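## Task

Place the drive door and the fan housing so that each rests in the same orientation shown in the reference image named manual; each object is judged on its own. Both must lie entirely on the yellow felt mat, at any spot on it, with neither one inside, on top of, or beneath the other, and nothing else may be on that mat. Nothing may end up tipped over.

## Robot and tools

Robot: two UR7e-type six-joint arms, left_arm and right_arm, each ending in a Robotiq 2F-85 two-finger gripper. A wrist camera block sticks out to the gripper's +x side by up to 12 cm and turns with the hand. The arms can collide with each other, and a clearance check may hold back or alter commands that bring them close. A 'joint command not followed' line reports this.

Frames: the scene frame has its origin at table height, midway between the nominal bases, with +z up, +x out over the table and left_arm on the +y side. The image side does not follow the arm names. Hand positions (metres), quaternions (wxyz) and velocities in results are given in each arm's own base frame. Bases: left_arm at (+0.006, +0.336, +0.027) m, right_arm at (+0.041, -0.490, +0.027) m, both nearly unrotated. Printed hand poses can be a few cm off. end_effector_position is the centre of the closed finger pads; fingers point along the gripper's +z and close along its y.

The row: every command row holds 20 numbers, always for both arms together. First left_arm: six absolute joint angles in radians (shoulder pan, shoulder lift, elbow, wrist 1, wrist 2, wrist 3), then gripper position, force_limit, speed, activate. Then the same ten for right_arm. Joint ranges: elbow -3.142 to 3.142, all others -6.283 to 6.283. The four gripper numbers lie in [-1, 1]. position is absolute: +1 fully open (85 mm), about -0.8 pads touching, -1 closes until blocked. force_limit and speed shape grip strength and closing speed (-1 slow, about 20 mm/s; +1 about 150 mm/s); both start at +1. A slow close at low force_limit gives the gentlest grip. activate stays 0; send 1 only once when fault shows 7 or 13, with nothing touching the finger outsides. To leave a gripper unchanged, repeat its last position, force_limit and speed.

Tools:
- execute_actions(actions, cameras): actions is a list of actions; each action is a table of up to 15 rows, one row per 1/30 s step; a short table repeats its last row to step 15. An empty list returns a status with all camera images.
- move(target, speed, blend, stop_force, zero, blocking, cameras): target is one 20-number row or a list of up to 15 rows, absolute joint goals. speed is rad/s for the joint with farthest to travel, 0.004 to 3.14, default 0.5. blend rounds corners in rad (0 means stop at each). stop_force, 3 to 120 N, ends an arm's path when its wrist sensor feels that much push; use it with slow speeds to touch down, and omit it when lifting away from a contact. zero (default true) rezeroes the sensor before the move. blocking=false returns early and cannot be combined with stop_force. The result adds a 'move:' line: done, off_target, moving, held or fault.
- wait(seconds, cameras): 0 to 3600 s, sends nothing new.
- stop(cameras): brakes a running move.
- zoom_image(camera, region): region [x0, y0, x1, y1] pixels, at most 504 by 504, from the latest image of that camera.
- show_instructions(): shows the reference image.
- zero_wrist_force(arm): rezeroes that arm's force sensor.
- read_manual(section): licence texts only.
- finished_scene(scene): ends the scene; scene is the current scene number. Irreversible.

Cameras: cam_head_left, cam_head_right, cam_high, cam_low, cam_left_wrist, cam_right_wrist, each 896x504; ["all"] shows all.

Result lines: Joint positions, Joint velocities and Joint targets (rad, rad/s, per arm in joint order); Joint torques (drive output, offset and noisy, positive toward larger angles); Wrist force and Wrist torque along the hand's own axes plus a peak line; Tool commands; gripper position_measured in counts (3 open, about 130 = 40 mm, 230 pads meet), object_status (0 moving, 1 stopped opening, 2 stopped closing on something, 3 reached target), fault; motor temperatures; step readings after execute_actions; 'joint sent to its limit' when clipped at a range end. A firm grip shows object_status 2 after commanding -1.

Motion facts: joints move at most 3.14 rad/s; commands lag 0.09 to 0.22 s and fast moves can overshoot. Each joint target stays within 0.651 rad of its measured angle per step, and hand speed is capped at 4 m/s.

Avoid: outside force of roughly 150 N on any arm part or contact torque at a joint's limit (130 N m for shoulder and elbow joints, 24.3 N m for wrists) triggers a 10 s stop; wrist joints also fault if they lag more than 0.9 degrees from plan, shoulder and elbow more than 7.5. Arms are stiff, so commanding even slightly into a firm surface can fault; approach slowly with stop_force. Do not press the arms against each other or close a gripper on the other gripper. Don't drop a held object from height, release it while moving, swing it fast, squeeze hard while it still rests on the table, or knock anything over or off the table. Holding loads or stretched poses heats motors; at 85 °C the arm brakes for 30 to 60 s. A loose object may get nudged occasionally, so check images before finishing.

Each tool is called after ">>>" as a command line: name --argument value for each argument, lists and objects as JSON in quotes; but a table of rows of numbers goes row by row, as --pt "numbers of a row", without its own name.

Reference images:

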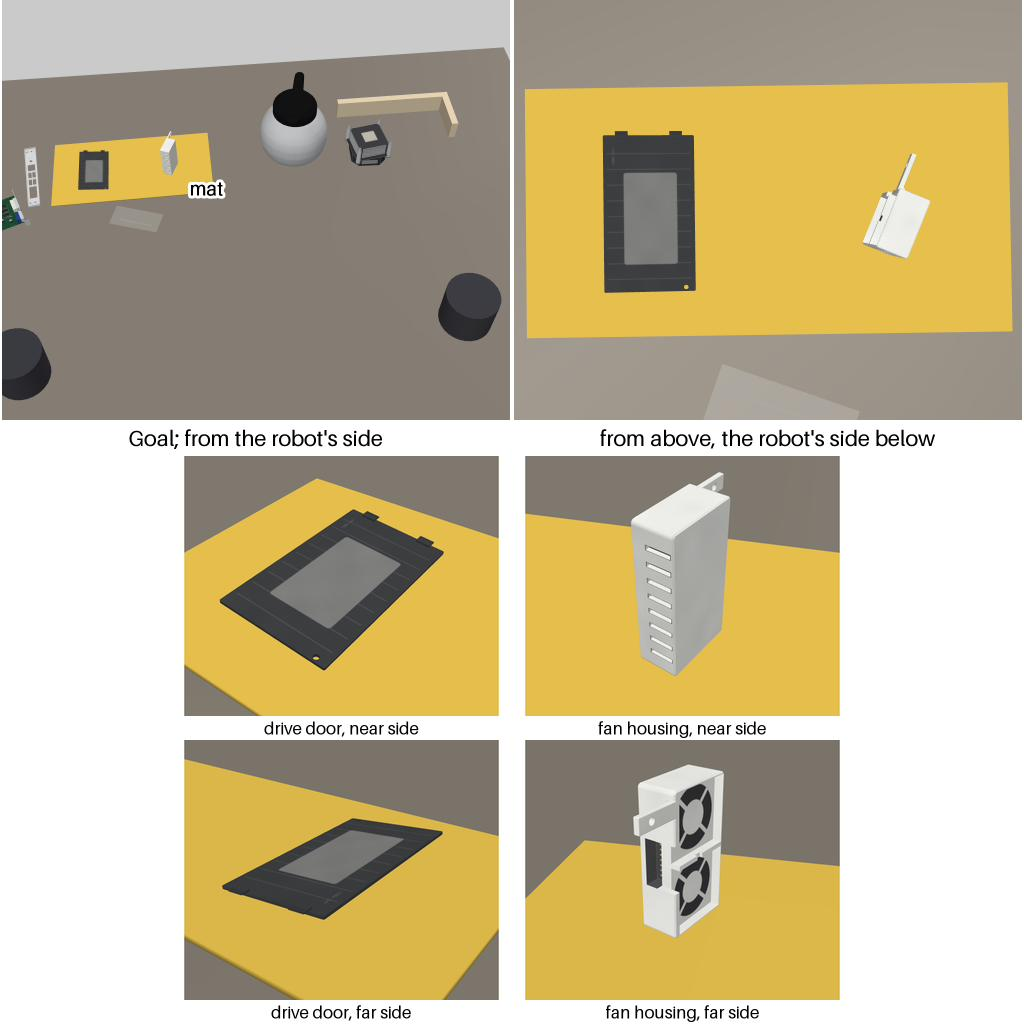

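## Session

>>> execute_actions --actions '[]'

Scene clock: 0.00 s.
left_arm: end_effector_position=(+0.5907, -0.2119, +0.1509) position_measured=3 object_status=3 fault=0 end_effector_quat_wxyz=(-0.045, +0.889, -0.302, +0.340) | right_arm: end_effector_position=(+0.4623, +0.3015, +0.2976) position_measured=3 object_status=3 fault=0 end_effector_quat_wxyz=(+0.019, +0.843, +0.458, +0.280)
Joint positions: left_arm=[-0.689 -1.337 2.162 -3.035 -1.261 -3.073] | right_arm=[4.095 -1.41 -2.033 -0.764 1.298 3.029]
Joint velocities: within noise
Joint torques (N m): no reading
Motor temperatures (°C): left_arm=[36 44 32 40 47 42] | right_arm=[34 35 35 43 50 40]
Wrist force (N): no reading
Wrist torque (N m): no reading
Wrist force, peak (N): no reading
Joint targets: left_arm=[-0.689 -1.337 2.162 -3.035 -1.261 -3.073] | right_arm=[4.095 -1.410 -2.033 -0.764 1.298 3.029]
Tool commands: left_gripper/position=+1.0 left_gripper/force_limit=+1.0 left_gripper/speed=+1.0 left_gripper/activate=+0.0 right_gripper/position=+1.0 right_gripper/force_limit=+1.0 right_gripper/speed=+1.0 right_gripper/activate=+0.0

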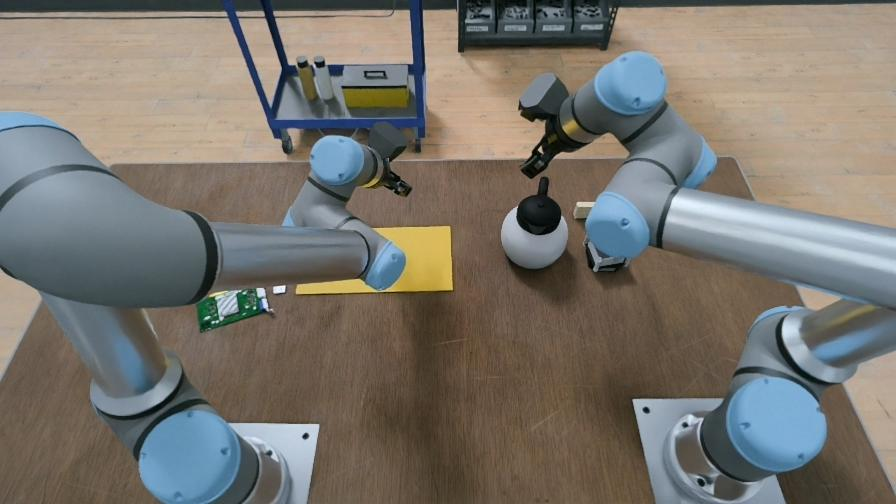

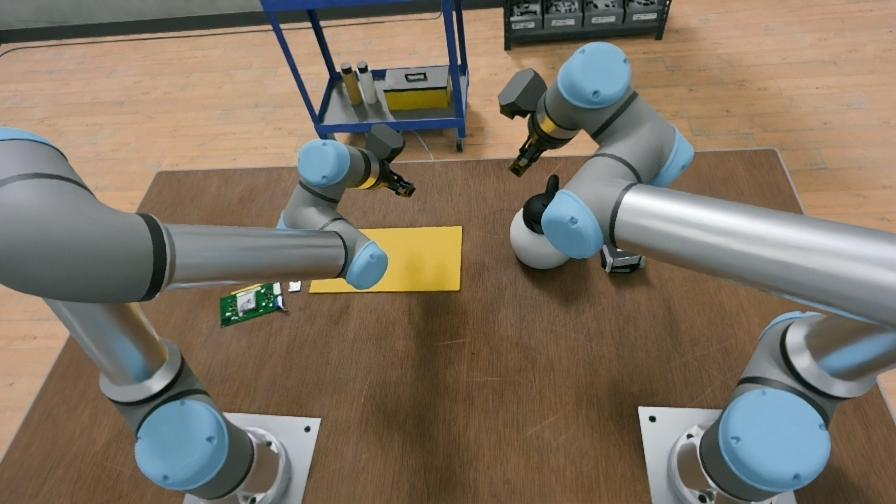

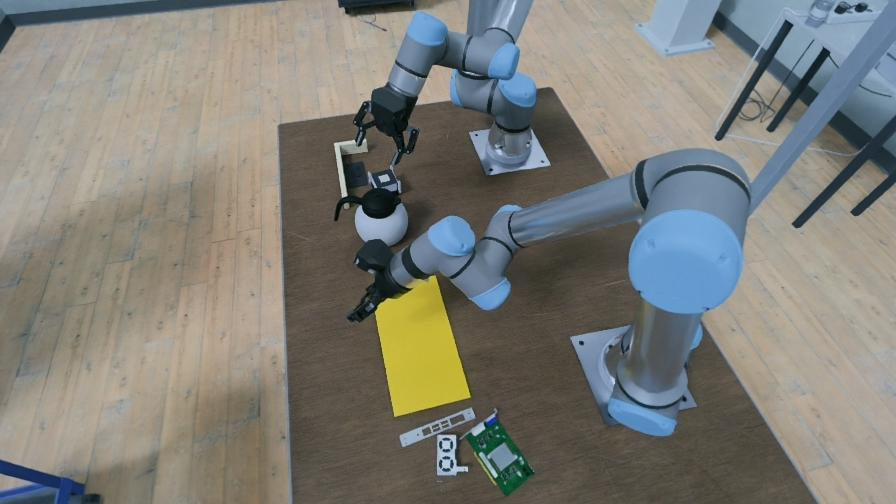

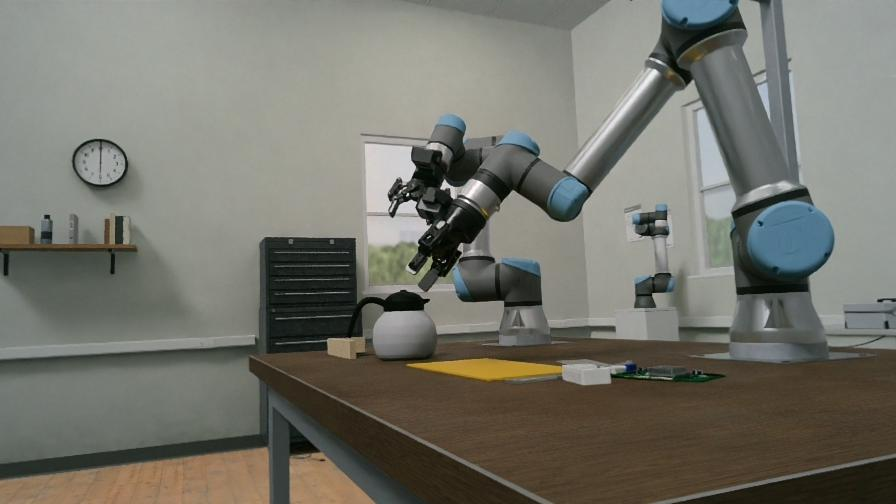

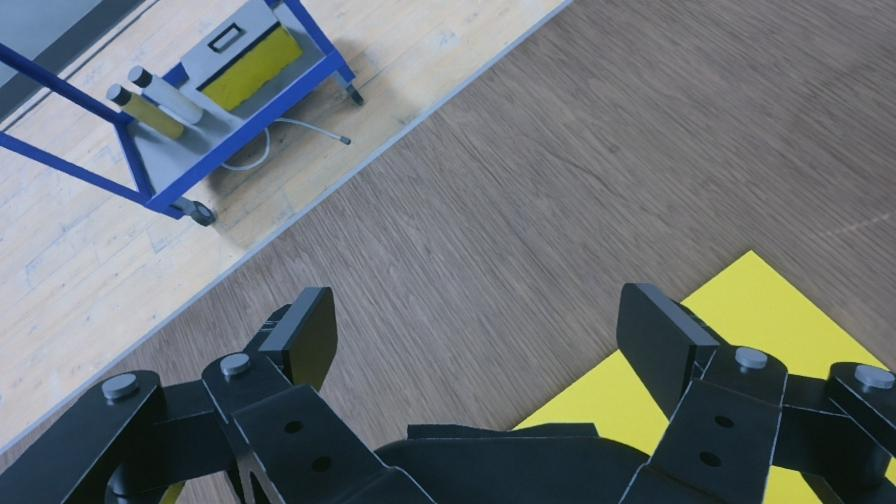

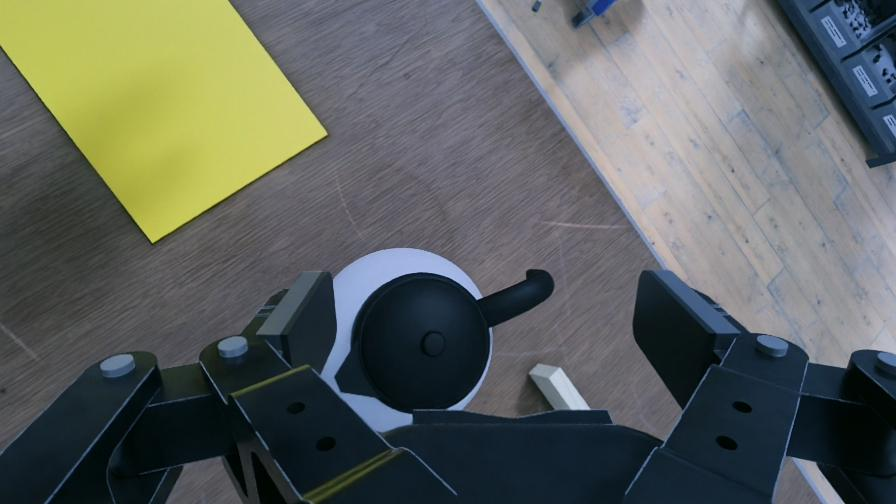

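>>> zoom_image --camera "cam_high" --region '[280, 110, 500, 260]'

>>> zoom_image --camera "cam_high" --region '[360, 340, 620, 504]'

>>> zoom_image --camera "cam_head_right" --region '[200, 200, 480, 360]'

>>> zoom_image --camera "cam_low" --region '[300, 280, 740, 420]'

>>> zoom_image --camera "cam_head_left" --region '[490, 150, 700, 290]'

Scaled by 2.291 from the camera's image (finer frame: 1280x720).

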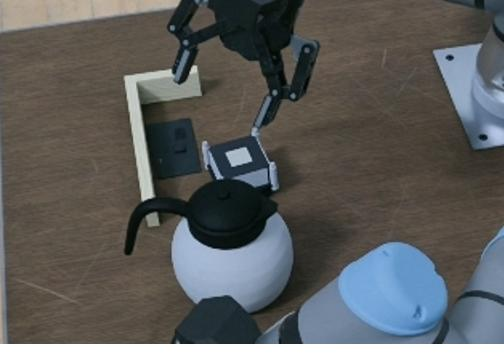

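Scaled by 1.938 from the camera's image (finer frame: 1280x720).

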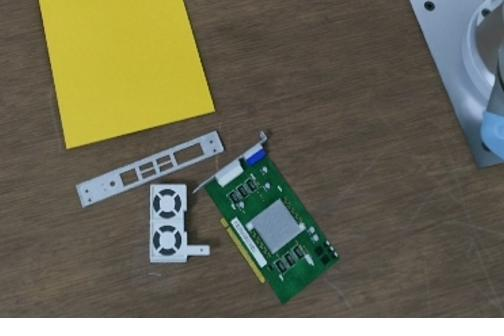

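Scaled by 1.800 from the camera's image (finer frame: 1280x720).

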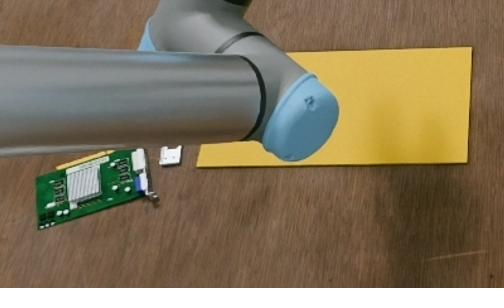

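Scaled by 1.145 from the camera's image (finer frame: 1280x720).

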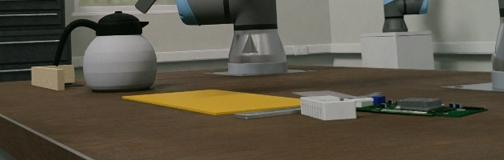

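Scaled by 2.400 from the camera's image (finer frame: 1280x720).

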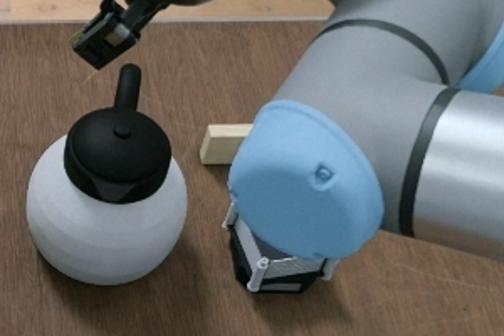

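>>> move --target '[-0.0846, -1.4079, 1.6706, -1.8335, -1.5708, -3.2562, 1, 1, 1, 0, 3.3701, -1.8289, -1.5532, -1.3303, 1.5708, 3.3701, 1, 1, 1, 0]' --speed 1.0 --cameras '["all"]'

>>> zoom_image --camera "cam_right_wrist" --region '[250, 100, 680, 400]'

>>> zoom_image --camera "cam_left_wrist" --region '[300, 130, 620, 350]'

Scene clock: 69.17 s.
left_arm: end_effector_position=(+0.5568, +0.0865, +0.2231) position_measured=3 object_status=3 fault=0 end_effector_quat_wxyz=(+0.000, +1.000, +0.015, +0.000) | right_arm: end_effector_position=(+0.6040, +0.0037, +0.2230) position_measured=3 object_status=3 fault=0 end_effector_quat_wxyz=(+0.000, +1.000, +0.000, +0.000)
Joint positions: left_arm=[-0.085 -1.408 1.671 -1.834 -1.571 -3.256] | right_arm=[3.37 -1.829 -1.553 -1.33 1.571 3.37]
Joint torques (N m): left_arm=[6.87 -23.1 -21.72 -0.25 2.39 1.71] | right_arm=[-6.57 42.97 24.48 2.08 -1.97 0.25]
Wrist force (N): left_arm=[-0.5 1.6 0.1] | right_arm=[0.7 0.7 -0.4]
Wrist torque (N m): left_arm=[0.39 0.03 -0.13] | right_arm=[0.10 -0.07 -0.06]
Wrist force, peak (N): left_arm=[0.3 2.7 -0.2] | right_arm=[1.7 2.8 0.2]
Joint targets: left_arm=[-0.085 -1.408 1.671 -1.834 -1.571 -3.256] | right_arm=[3.370 -1.829 -1.553 -1.330 1.571 3.370]
move: done

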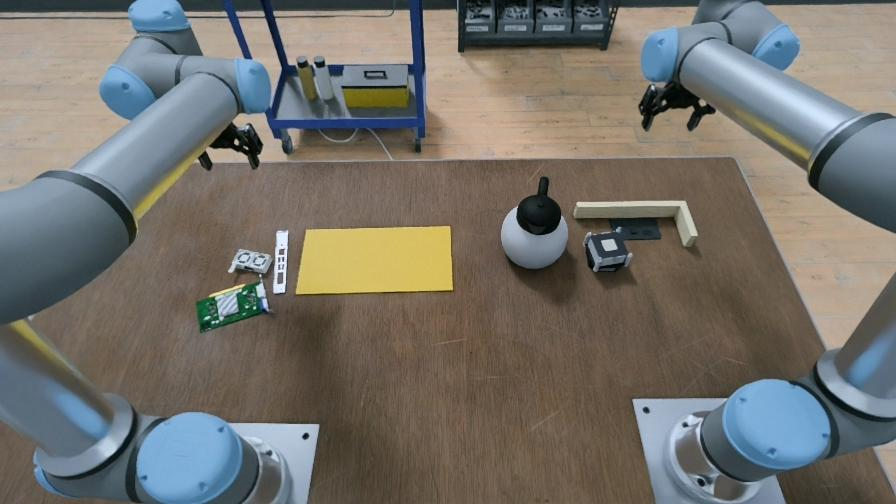

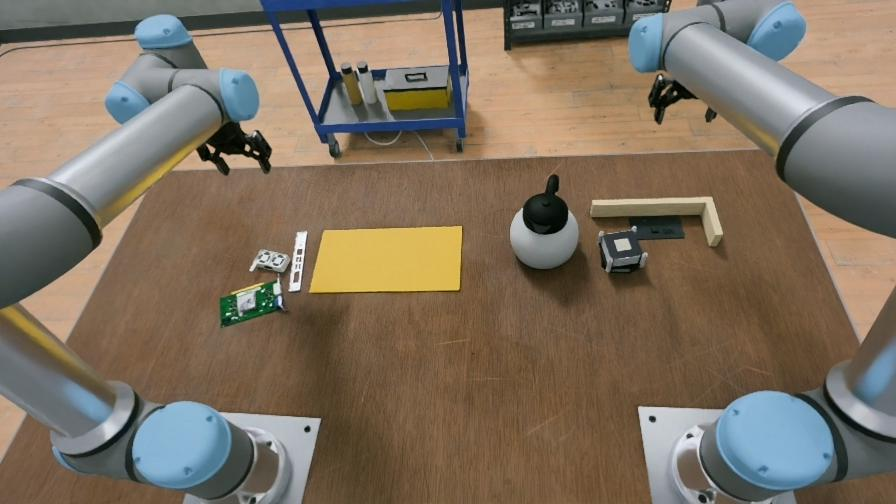

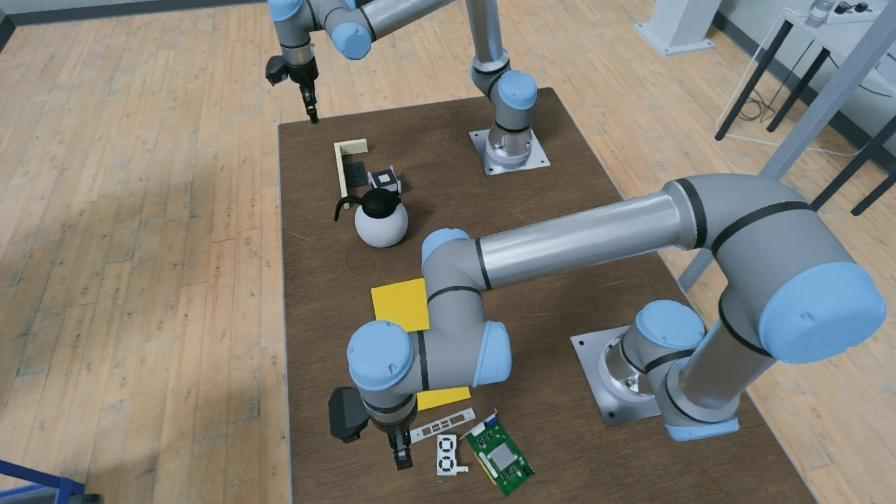

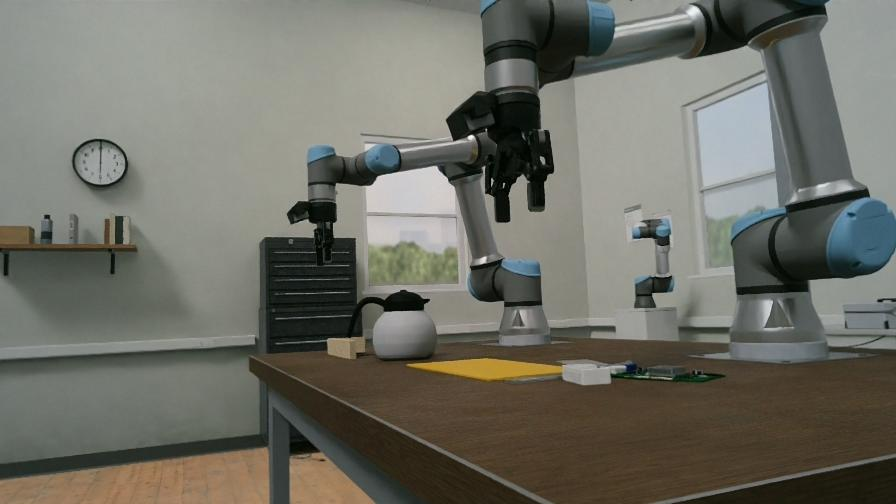

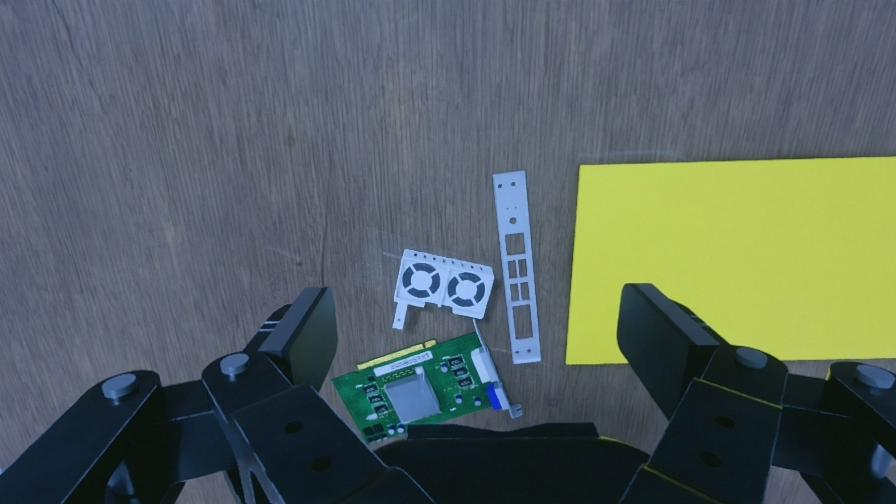

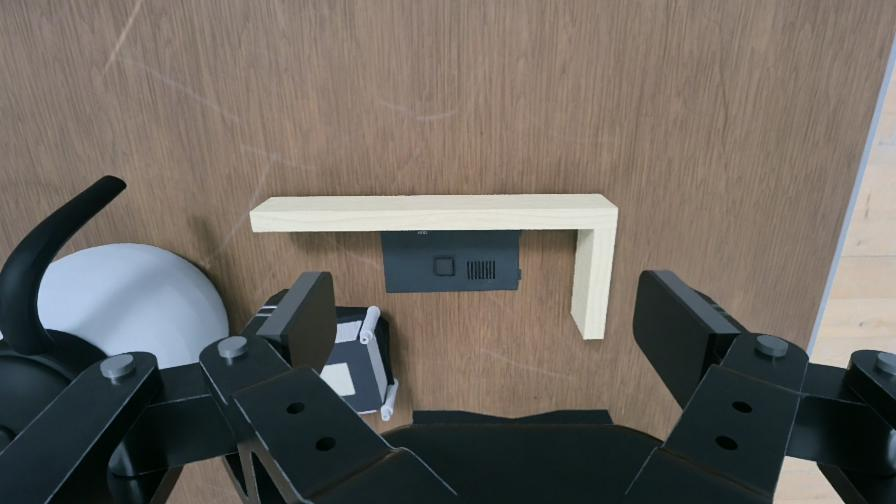

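Scaled by 1.172 from the camera's image (finer frame: 1280x720).

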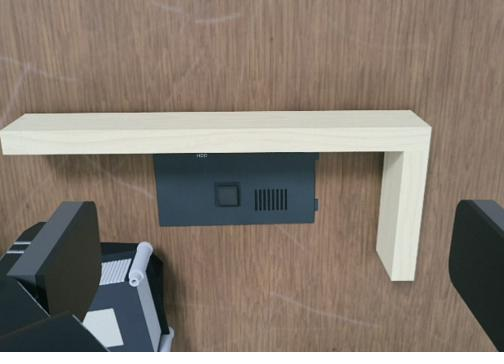

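Scaled by 1.575 from the camera's image (finer frame: 1280x720).

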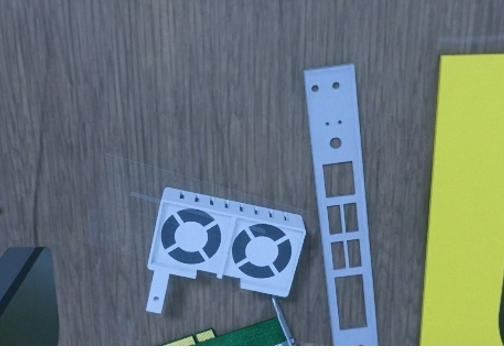

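>>> zoom_image --camera "cam_head_left" --region '[560, 180, 720, 290]'

>>> zoom_image --camera "cam_head_right" --region '[580, 180, 740, 290]'

>>> zoom_image --camera "cam_high" --region '[320, 125, 440, 225]'

>>> zoom_image --camera "cam_head_left" --region '[180, 210, 320, 340]'

>>> zoom_image --camera "cam_right_wrist" --region '[340, 190, 620, 350]'

>>> show_instructions

Scaled by 3.150 from the camera's image (finer frame: 1280x720).

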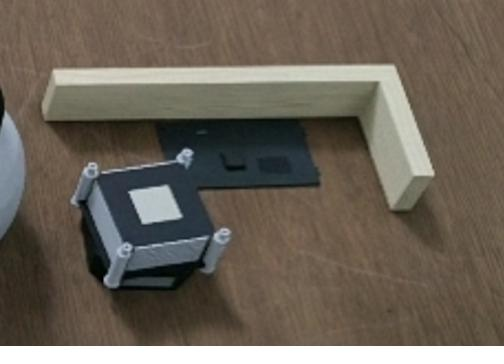

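Scaled by 3.150 from the camera's image (finer frame: 1280x720).

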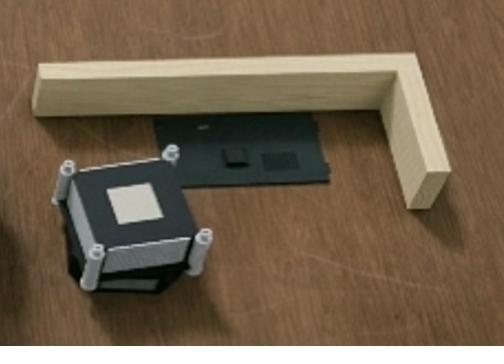

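Scaled by 4.200 from the camera's image (finer frame: 1280x720).

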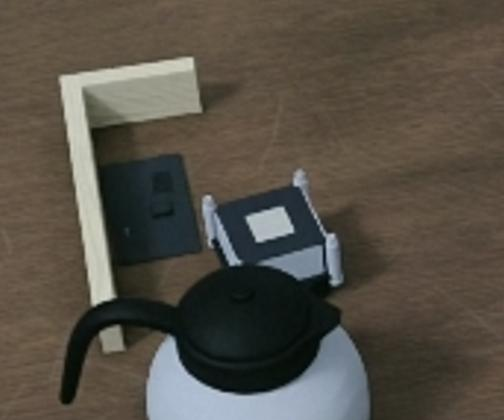

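Scaled by 3.600 from the camera's image (finer frame: 1280x720).

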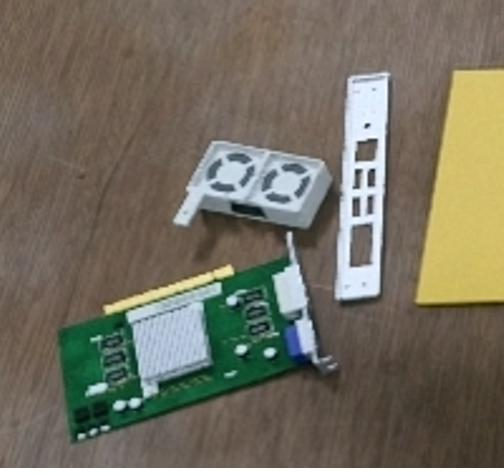

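Scaled by 1.800 from the camera's image (finer frame: 1280x720).

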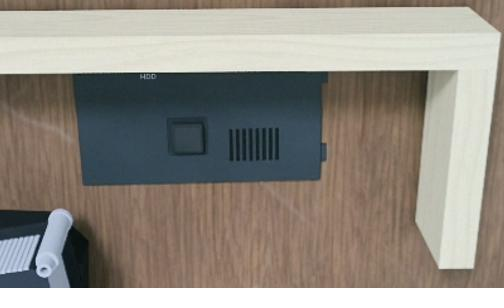

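Reference images for this scene: manual.

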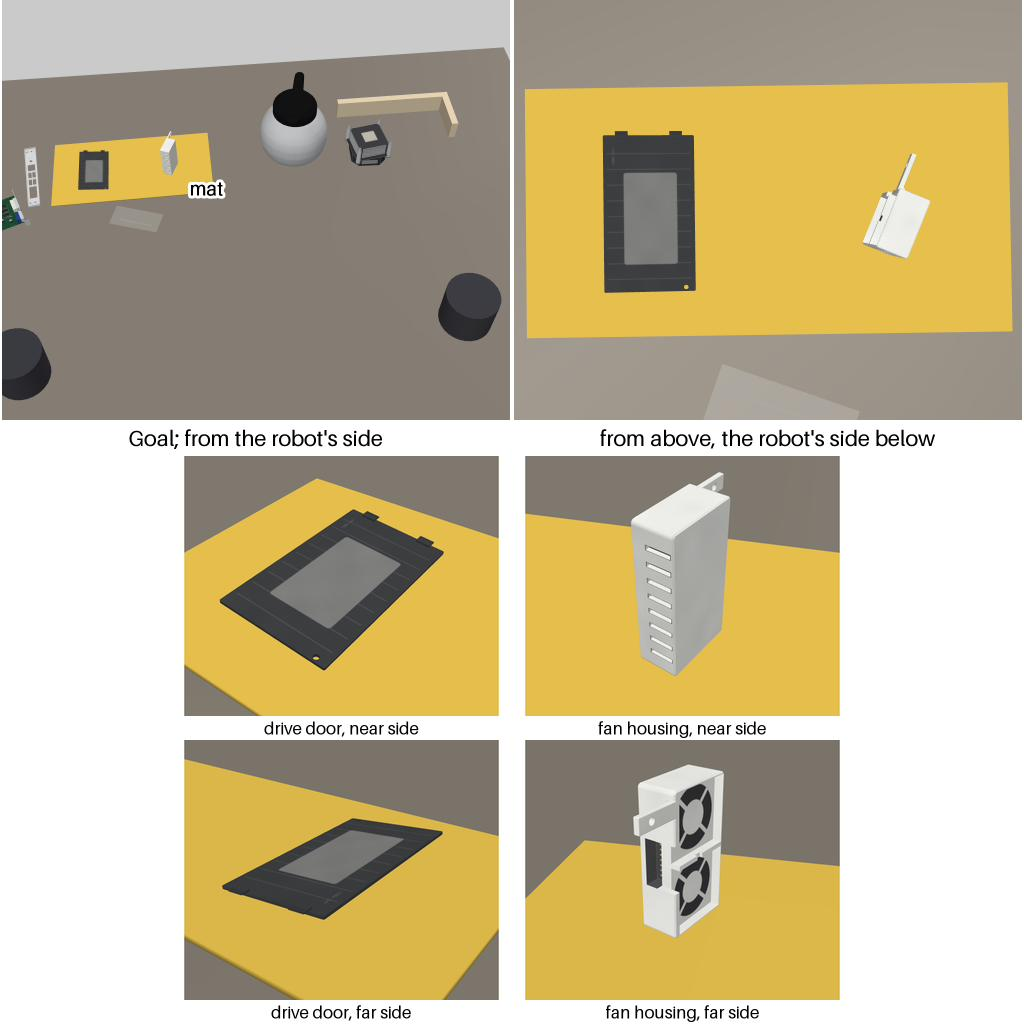

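>>> move --target '[-2.4559, -1.8561, -1.792, -1.6274, 1.1334, -3.7326, 1, 1, 1, 0, 3.4082, -1.8632, -1.9778, -0.8714, 1.5708, 4.979, -1, -1, 0, 0]' --speed 1.5 --cameras '["all"]'

>>> zoom_image --camera "cam_left_wrist" --region '[240, 20, 680, 400]'

>>> zoom_image --camera "cam_right_wrist" --region '[240, 100, 680, 440]'

Scene clock: 355.53 s.
left_arm: end_effector_position=(+0.4806, +0.0803, +0.1300) position_measured=3 object_status=3 fault=0 end_effector_quat_wxyz=(+0.221, +0.717, +0.607, -0.261) | right_arm: end_effector_position=(+0.5390, +0.0090, +0.0600) position_measured=232 object_status=3 fault=0 end_effector_quat_wxyz=(+0.000, +0.707, -0.707, +0.000)
Joint positions: left_arm=[-2.456 -1.856 -1.792 -1.627 1.133 -3.733] | right_arm=[3.408 -1.863 -1.978 -0.871 1.571 4.979]
Joint torques (N m): left_arm=[-6.78 47.49 11.29 -0.86 -0.15 1.81] | right_arm=[0.53 34.24 26.43 1.47 0.44 1.4]
Wrist force (N): left_arm=[-1.9 2.4 -1.3] | right_arm=[0.6 0.6 0.2]
Wrist torque (N m): left_arm=[0.46 0.28 -0.27] | right_arm=[0.10 -0.08 -0.07]
Wrist force, peak (N): left_arm=[-1.2 2.2 5.2] | right_arm=[1.0 0.8 -0.1]
Joint targets: left_arm=[-2.456 -1.856 -1.792 -1.627 1.133 -3.733] | right_arm=[3.408 -1.863 -1.978 -0.871 1.571 4.979]
move: done

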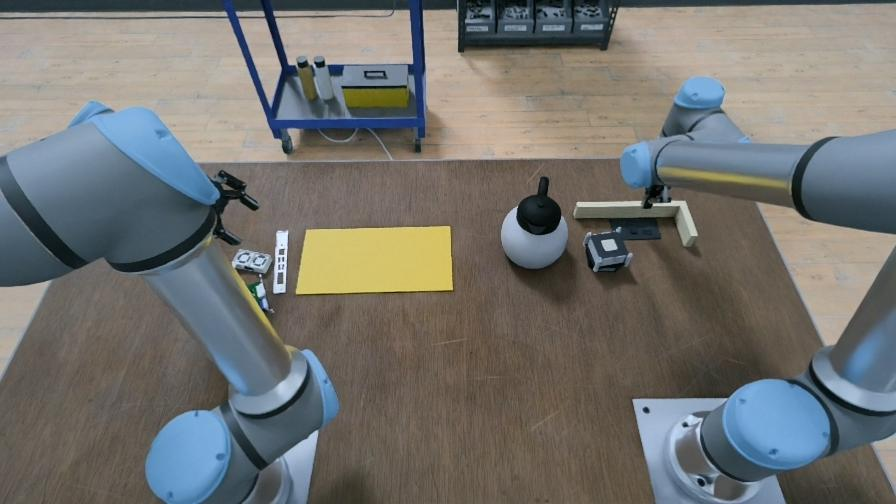

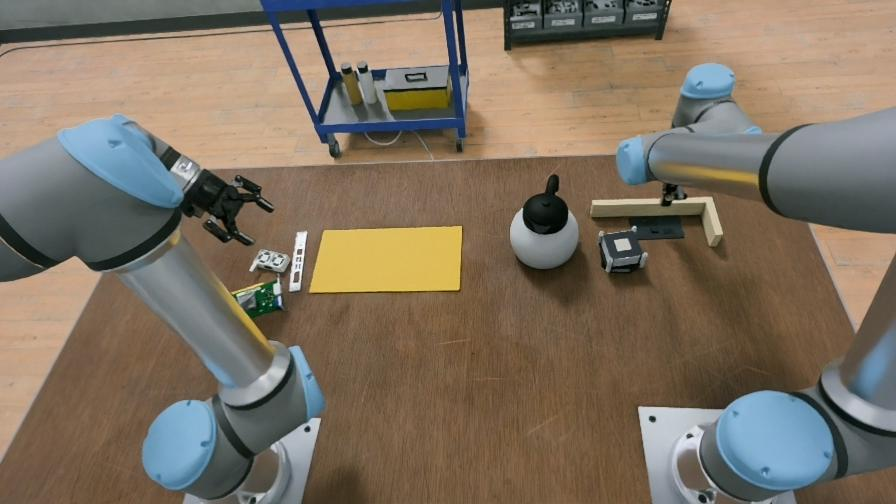

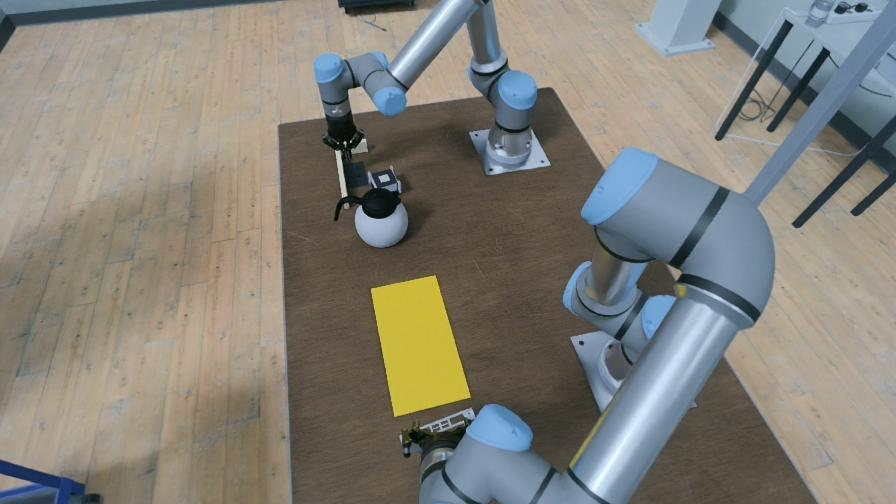

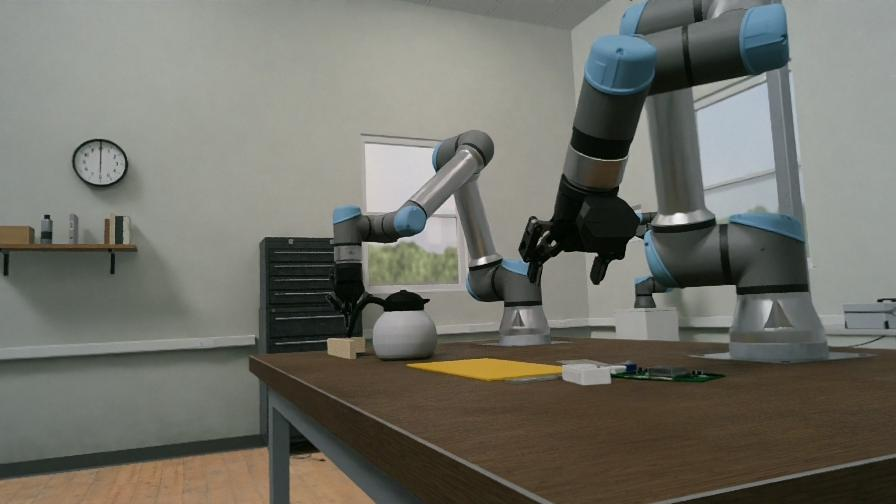

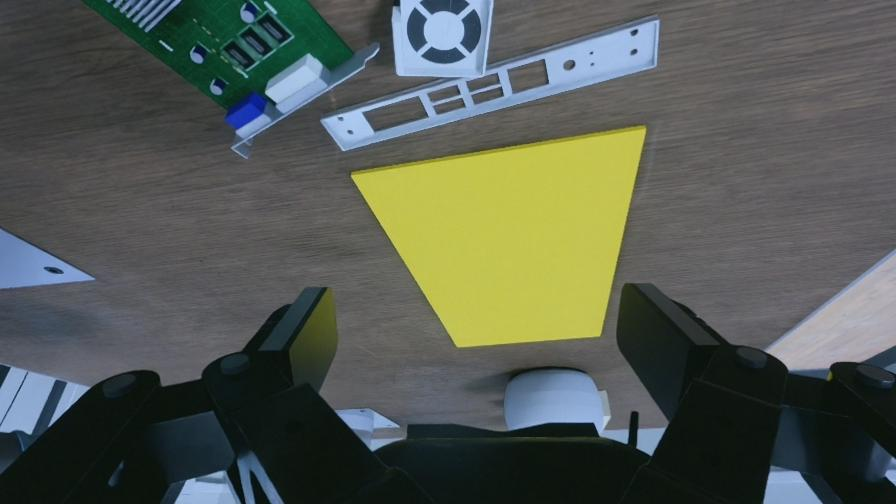

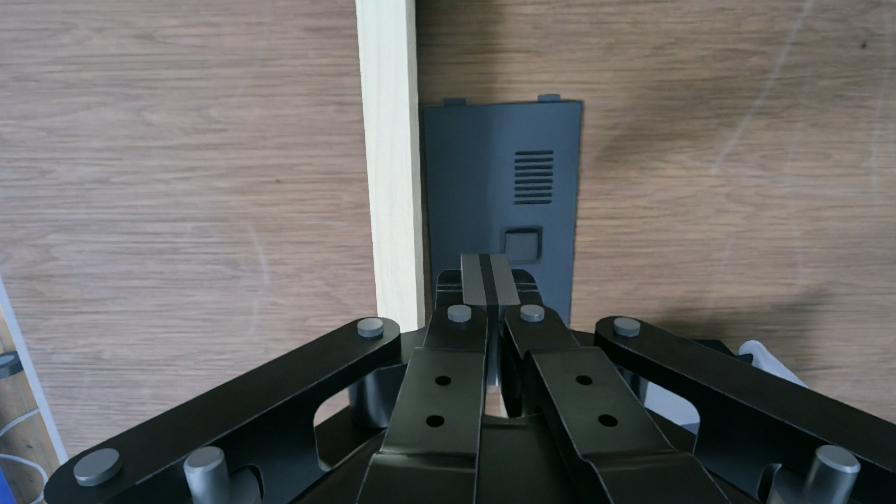

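Scaled by 1.145 from the camera's image (finer frame: 1280x720).

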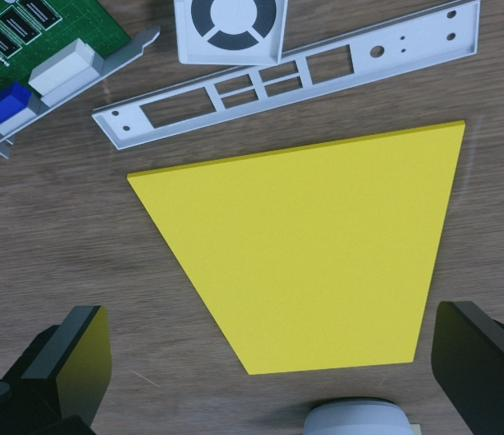

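Scaled by 1.145 from the camera's image (finer frame: 1280x720).

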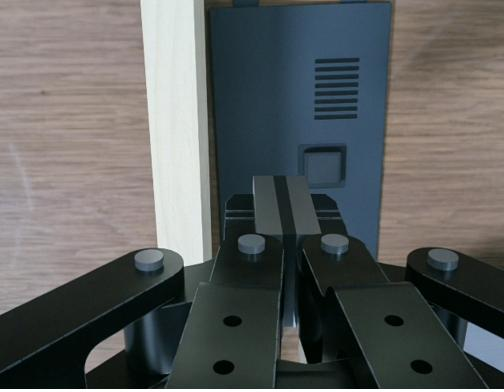

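>>> move --pt "-2.4359 -1.9281 -1.8881 -1.467 1.1441 -3.7142 1 1 1 0 3.4153 -1.8315 -2.0216 -0.8593 1.5708 4.9861 -1 -1 0 0" --pt "-2.4359 -2.0173 -1.9309 -1.335 1.1441 -3.7142 1 1 1 0 3.4153 -1.9205 -2.0638 -0.7281 1.5708 4.9861 -1 -1 0 0" --pt "-2.4359 -2.0777 -1.9482 -1.2573 1.1441 -3.7142 1 1 1 0 3.4153 -1.9871 -2.0836 -0.6417 1.5708 4.9861 -1 -1 0 0" --speed '[0.25, 0.1, 0.03]' --stop_force 5 --cameras '["cam_left_wrist", "cam_right_wrist"]'

Scene clock: 400.27 s.
left_arm: end_effector_position=(+0.4694, +0.0851, +0.0128) position_measured=3 object_status=3 fault=0 end_effector_quat_wxyz=(+0.221, +0.717, +0.607, -0.261) | right_arm: end_effector_position=(+0.5238, +0.0086, -0.0020) position_measured=232 object_status=3 fault=0 end_effector_quat_wxyz=(+0.000, +0.707, -0.707, +0.000)
Joint positions: left_arm=[-2.436 -2.016 -1.93 -1.337 1.144 -3.714] | right_arm=[3.415 -1.95 -2.072 -0.69 1.571 4.986]
Joint torques (N m): left_arm=[-6.61 48.48 26.34 -0.03 2.22 1.93] | right_arm=[-4.75 44.32 21.41 2.83 1.05 -0.93]
Wrist force (N): left_arm=[-7.1 3.7 -3.8] | right_arm=[0.3 1.3 -5.7]
Wrist torque (N m): left_arm=[0.98 0.44 -0.51] | right_arm=[0.07 -0.05 -0.17]
Wrist force, peak (N): left_arm=[-34.8 -2.2 -51.5] | right_arm=[0.9 2.5 -12.6]
Joint targets: left_arm=[-2.436 -2.016 -1.930 -1.337 1.144 -3.714] | right_arm=[3.415 -1.950 -2.072 -0.690 1.571 4.986]
move: contact (left_arm, right_arm); path passed 2 of 3 targets; left_arm: the wrist 1 is farthest, 0.080 rad from its target; right_arm: the wrist 1 is farthest, 0.049 rad from its target

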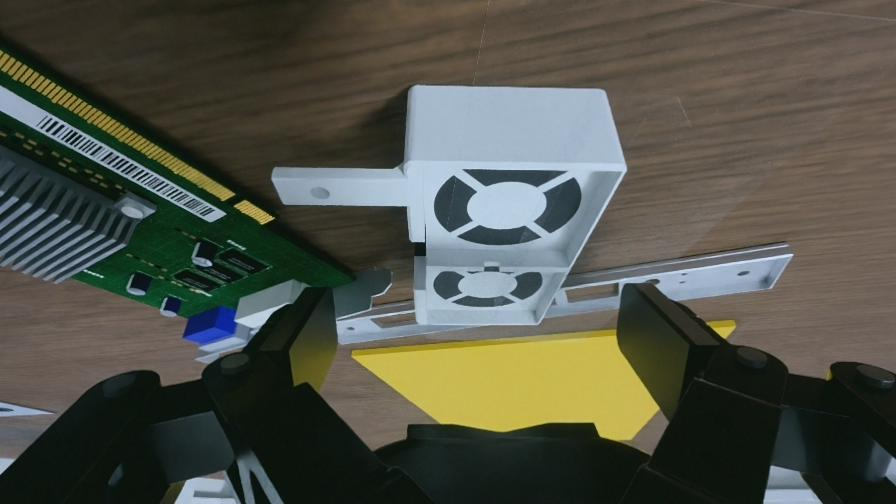

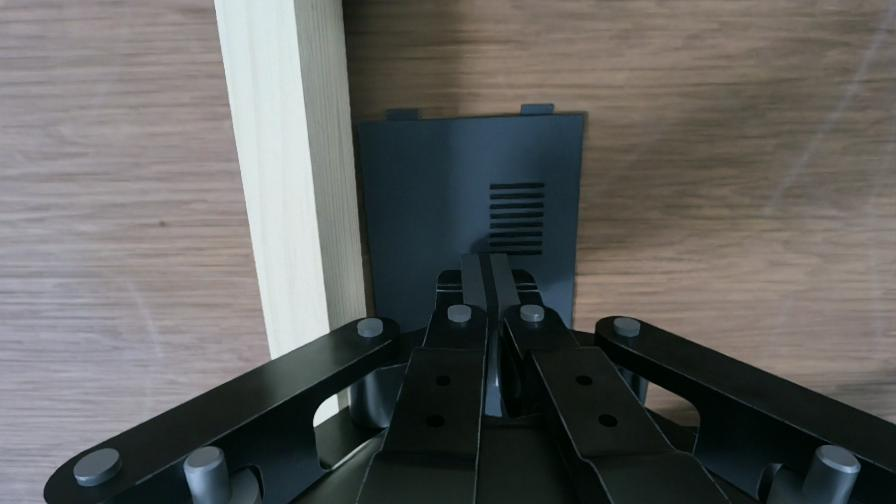

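>>> move --pt "-2.4359 -1.9718 -1.912 -1.3994 1.1441 -3.7142 0.4 1 0 0 3.3867 -1.95 -2.072 -0.69 1.5708 4.9575 -1 -1 0 0" --pt "-2.4215 -1.986 -1.8881 -1.4145 1.1517 -3.7011 0.4 1 0 0 3.4047 -1.8871 -2.1719 -0.6534 1.5708 4.9755 -1 -1 0 0" --speed '[0.08, 0.06]' --stop_force 15 --cameras '["cam_left_wrist", "cam_right_wrist", "cam_head_right"]'

Scene clock: 458.23 s.
left_arm: end_effector_position=(+0.4716, +0.0973, +0.0379) position_measured=78 object_status=3 fault=0 end_effector_quat_wxyz=(+0.221, +0.717, +0.607, -0.261) | right_arm: end_effector_position=(+0.4888, -0.0064, -0.0020) position_measured=232 object_status=3 fault=0 end_effector_quat_wxyz=(+0.000, +0.707, -0.707, +0.000)
Joint positions: left_arm=[-2.421 -1.986 -1.888 -1.415 1.152 -3.701] | right_arm=[3.405 -1.887 -2.172 -0.653 1.571 4.976]
Joint torques (N m): left_arm=[-5.24 48.36 8.44 4.11 -1.74 -0.78] | right_arm=[-6.13 24.91 22.23 1.27 0.83 -0.81]
Wrist force (N): left_arm=[-2.6 3.1 0.1] | right_arm=[0.7 1.2 -3.0]
Wrist torque (N m): left_arm=[0.60 0.38 -0.34] | right_arm=[0.03 -0.10 -0.17]
Wrist force, peak (N): left_arm=[-17.3 -0.8 -18.4] | right_arm=[0.4 1.1 -6.1]
Joint targets: left_arm=[-2.421 -1.986 -1.888 -1.415 1.152 -3.701] | right_arm=[3.405 -1.887 -2.172 -0.653 1.571 4.975]
move: done
Images, in order (width x height): cam_head_right 896x504, cam_left_wrist 896x504, cam_right_wrist 896x504.

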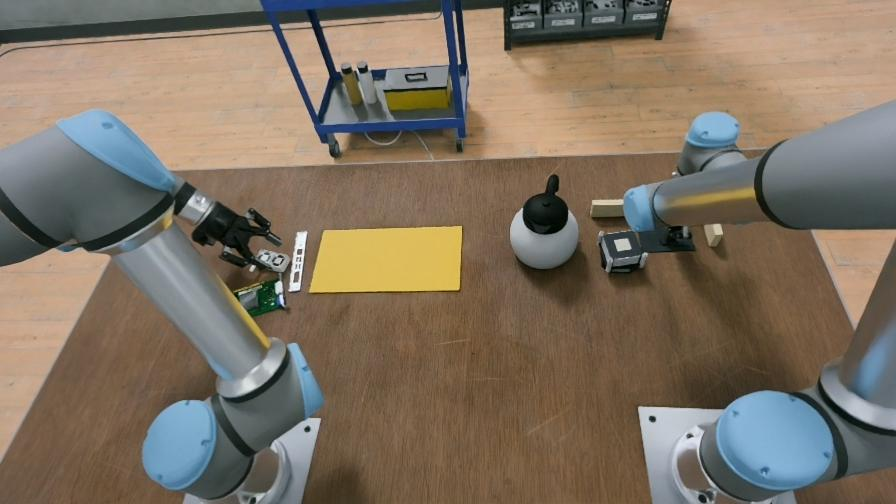

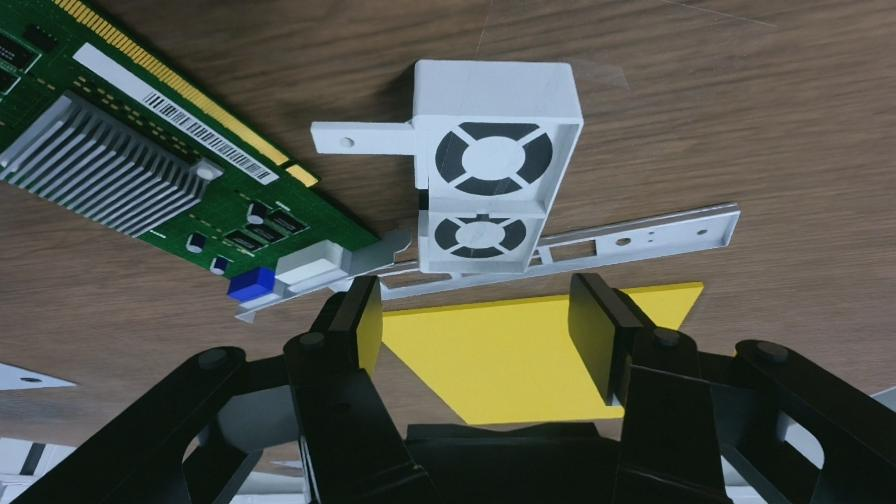

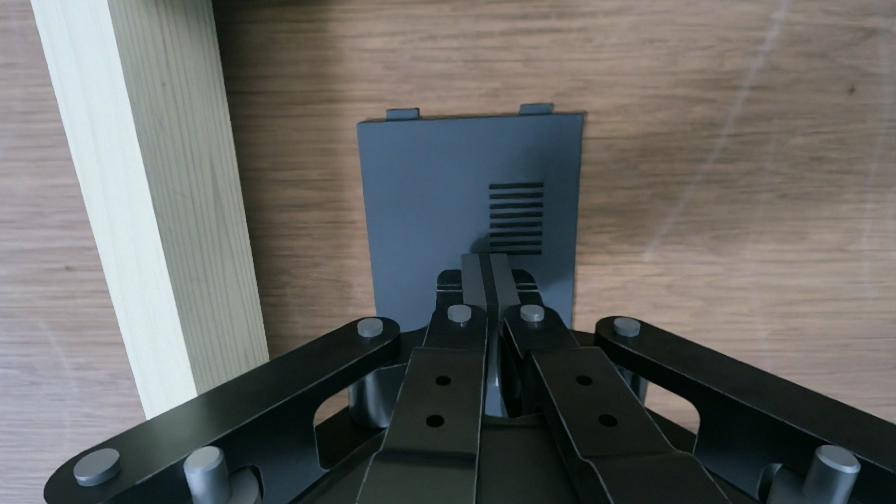

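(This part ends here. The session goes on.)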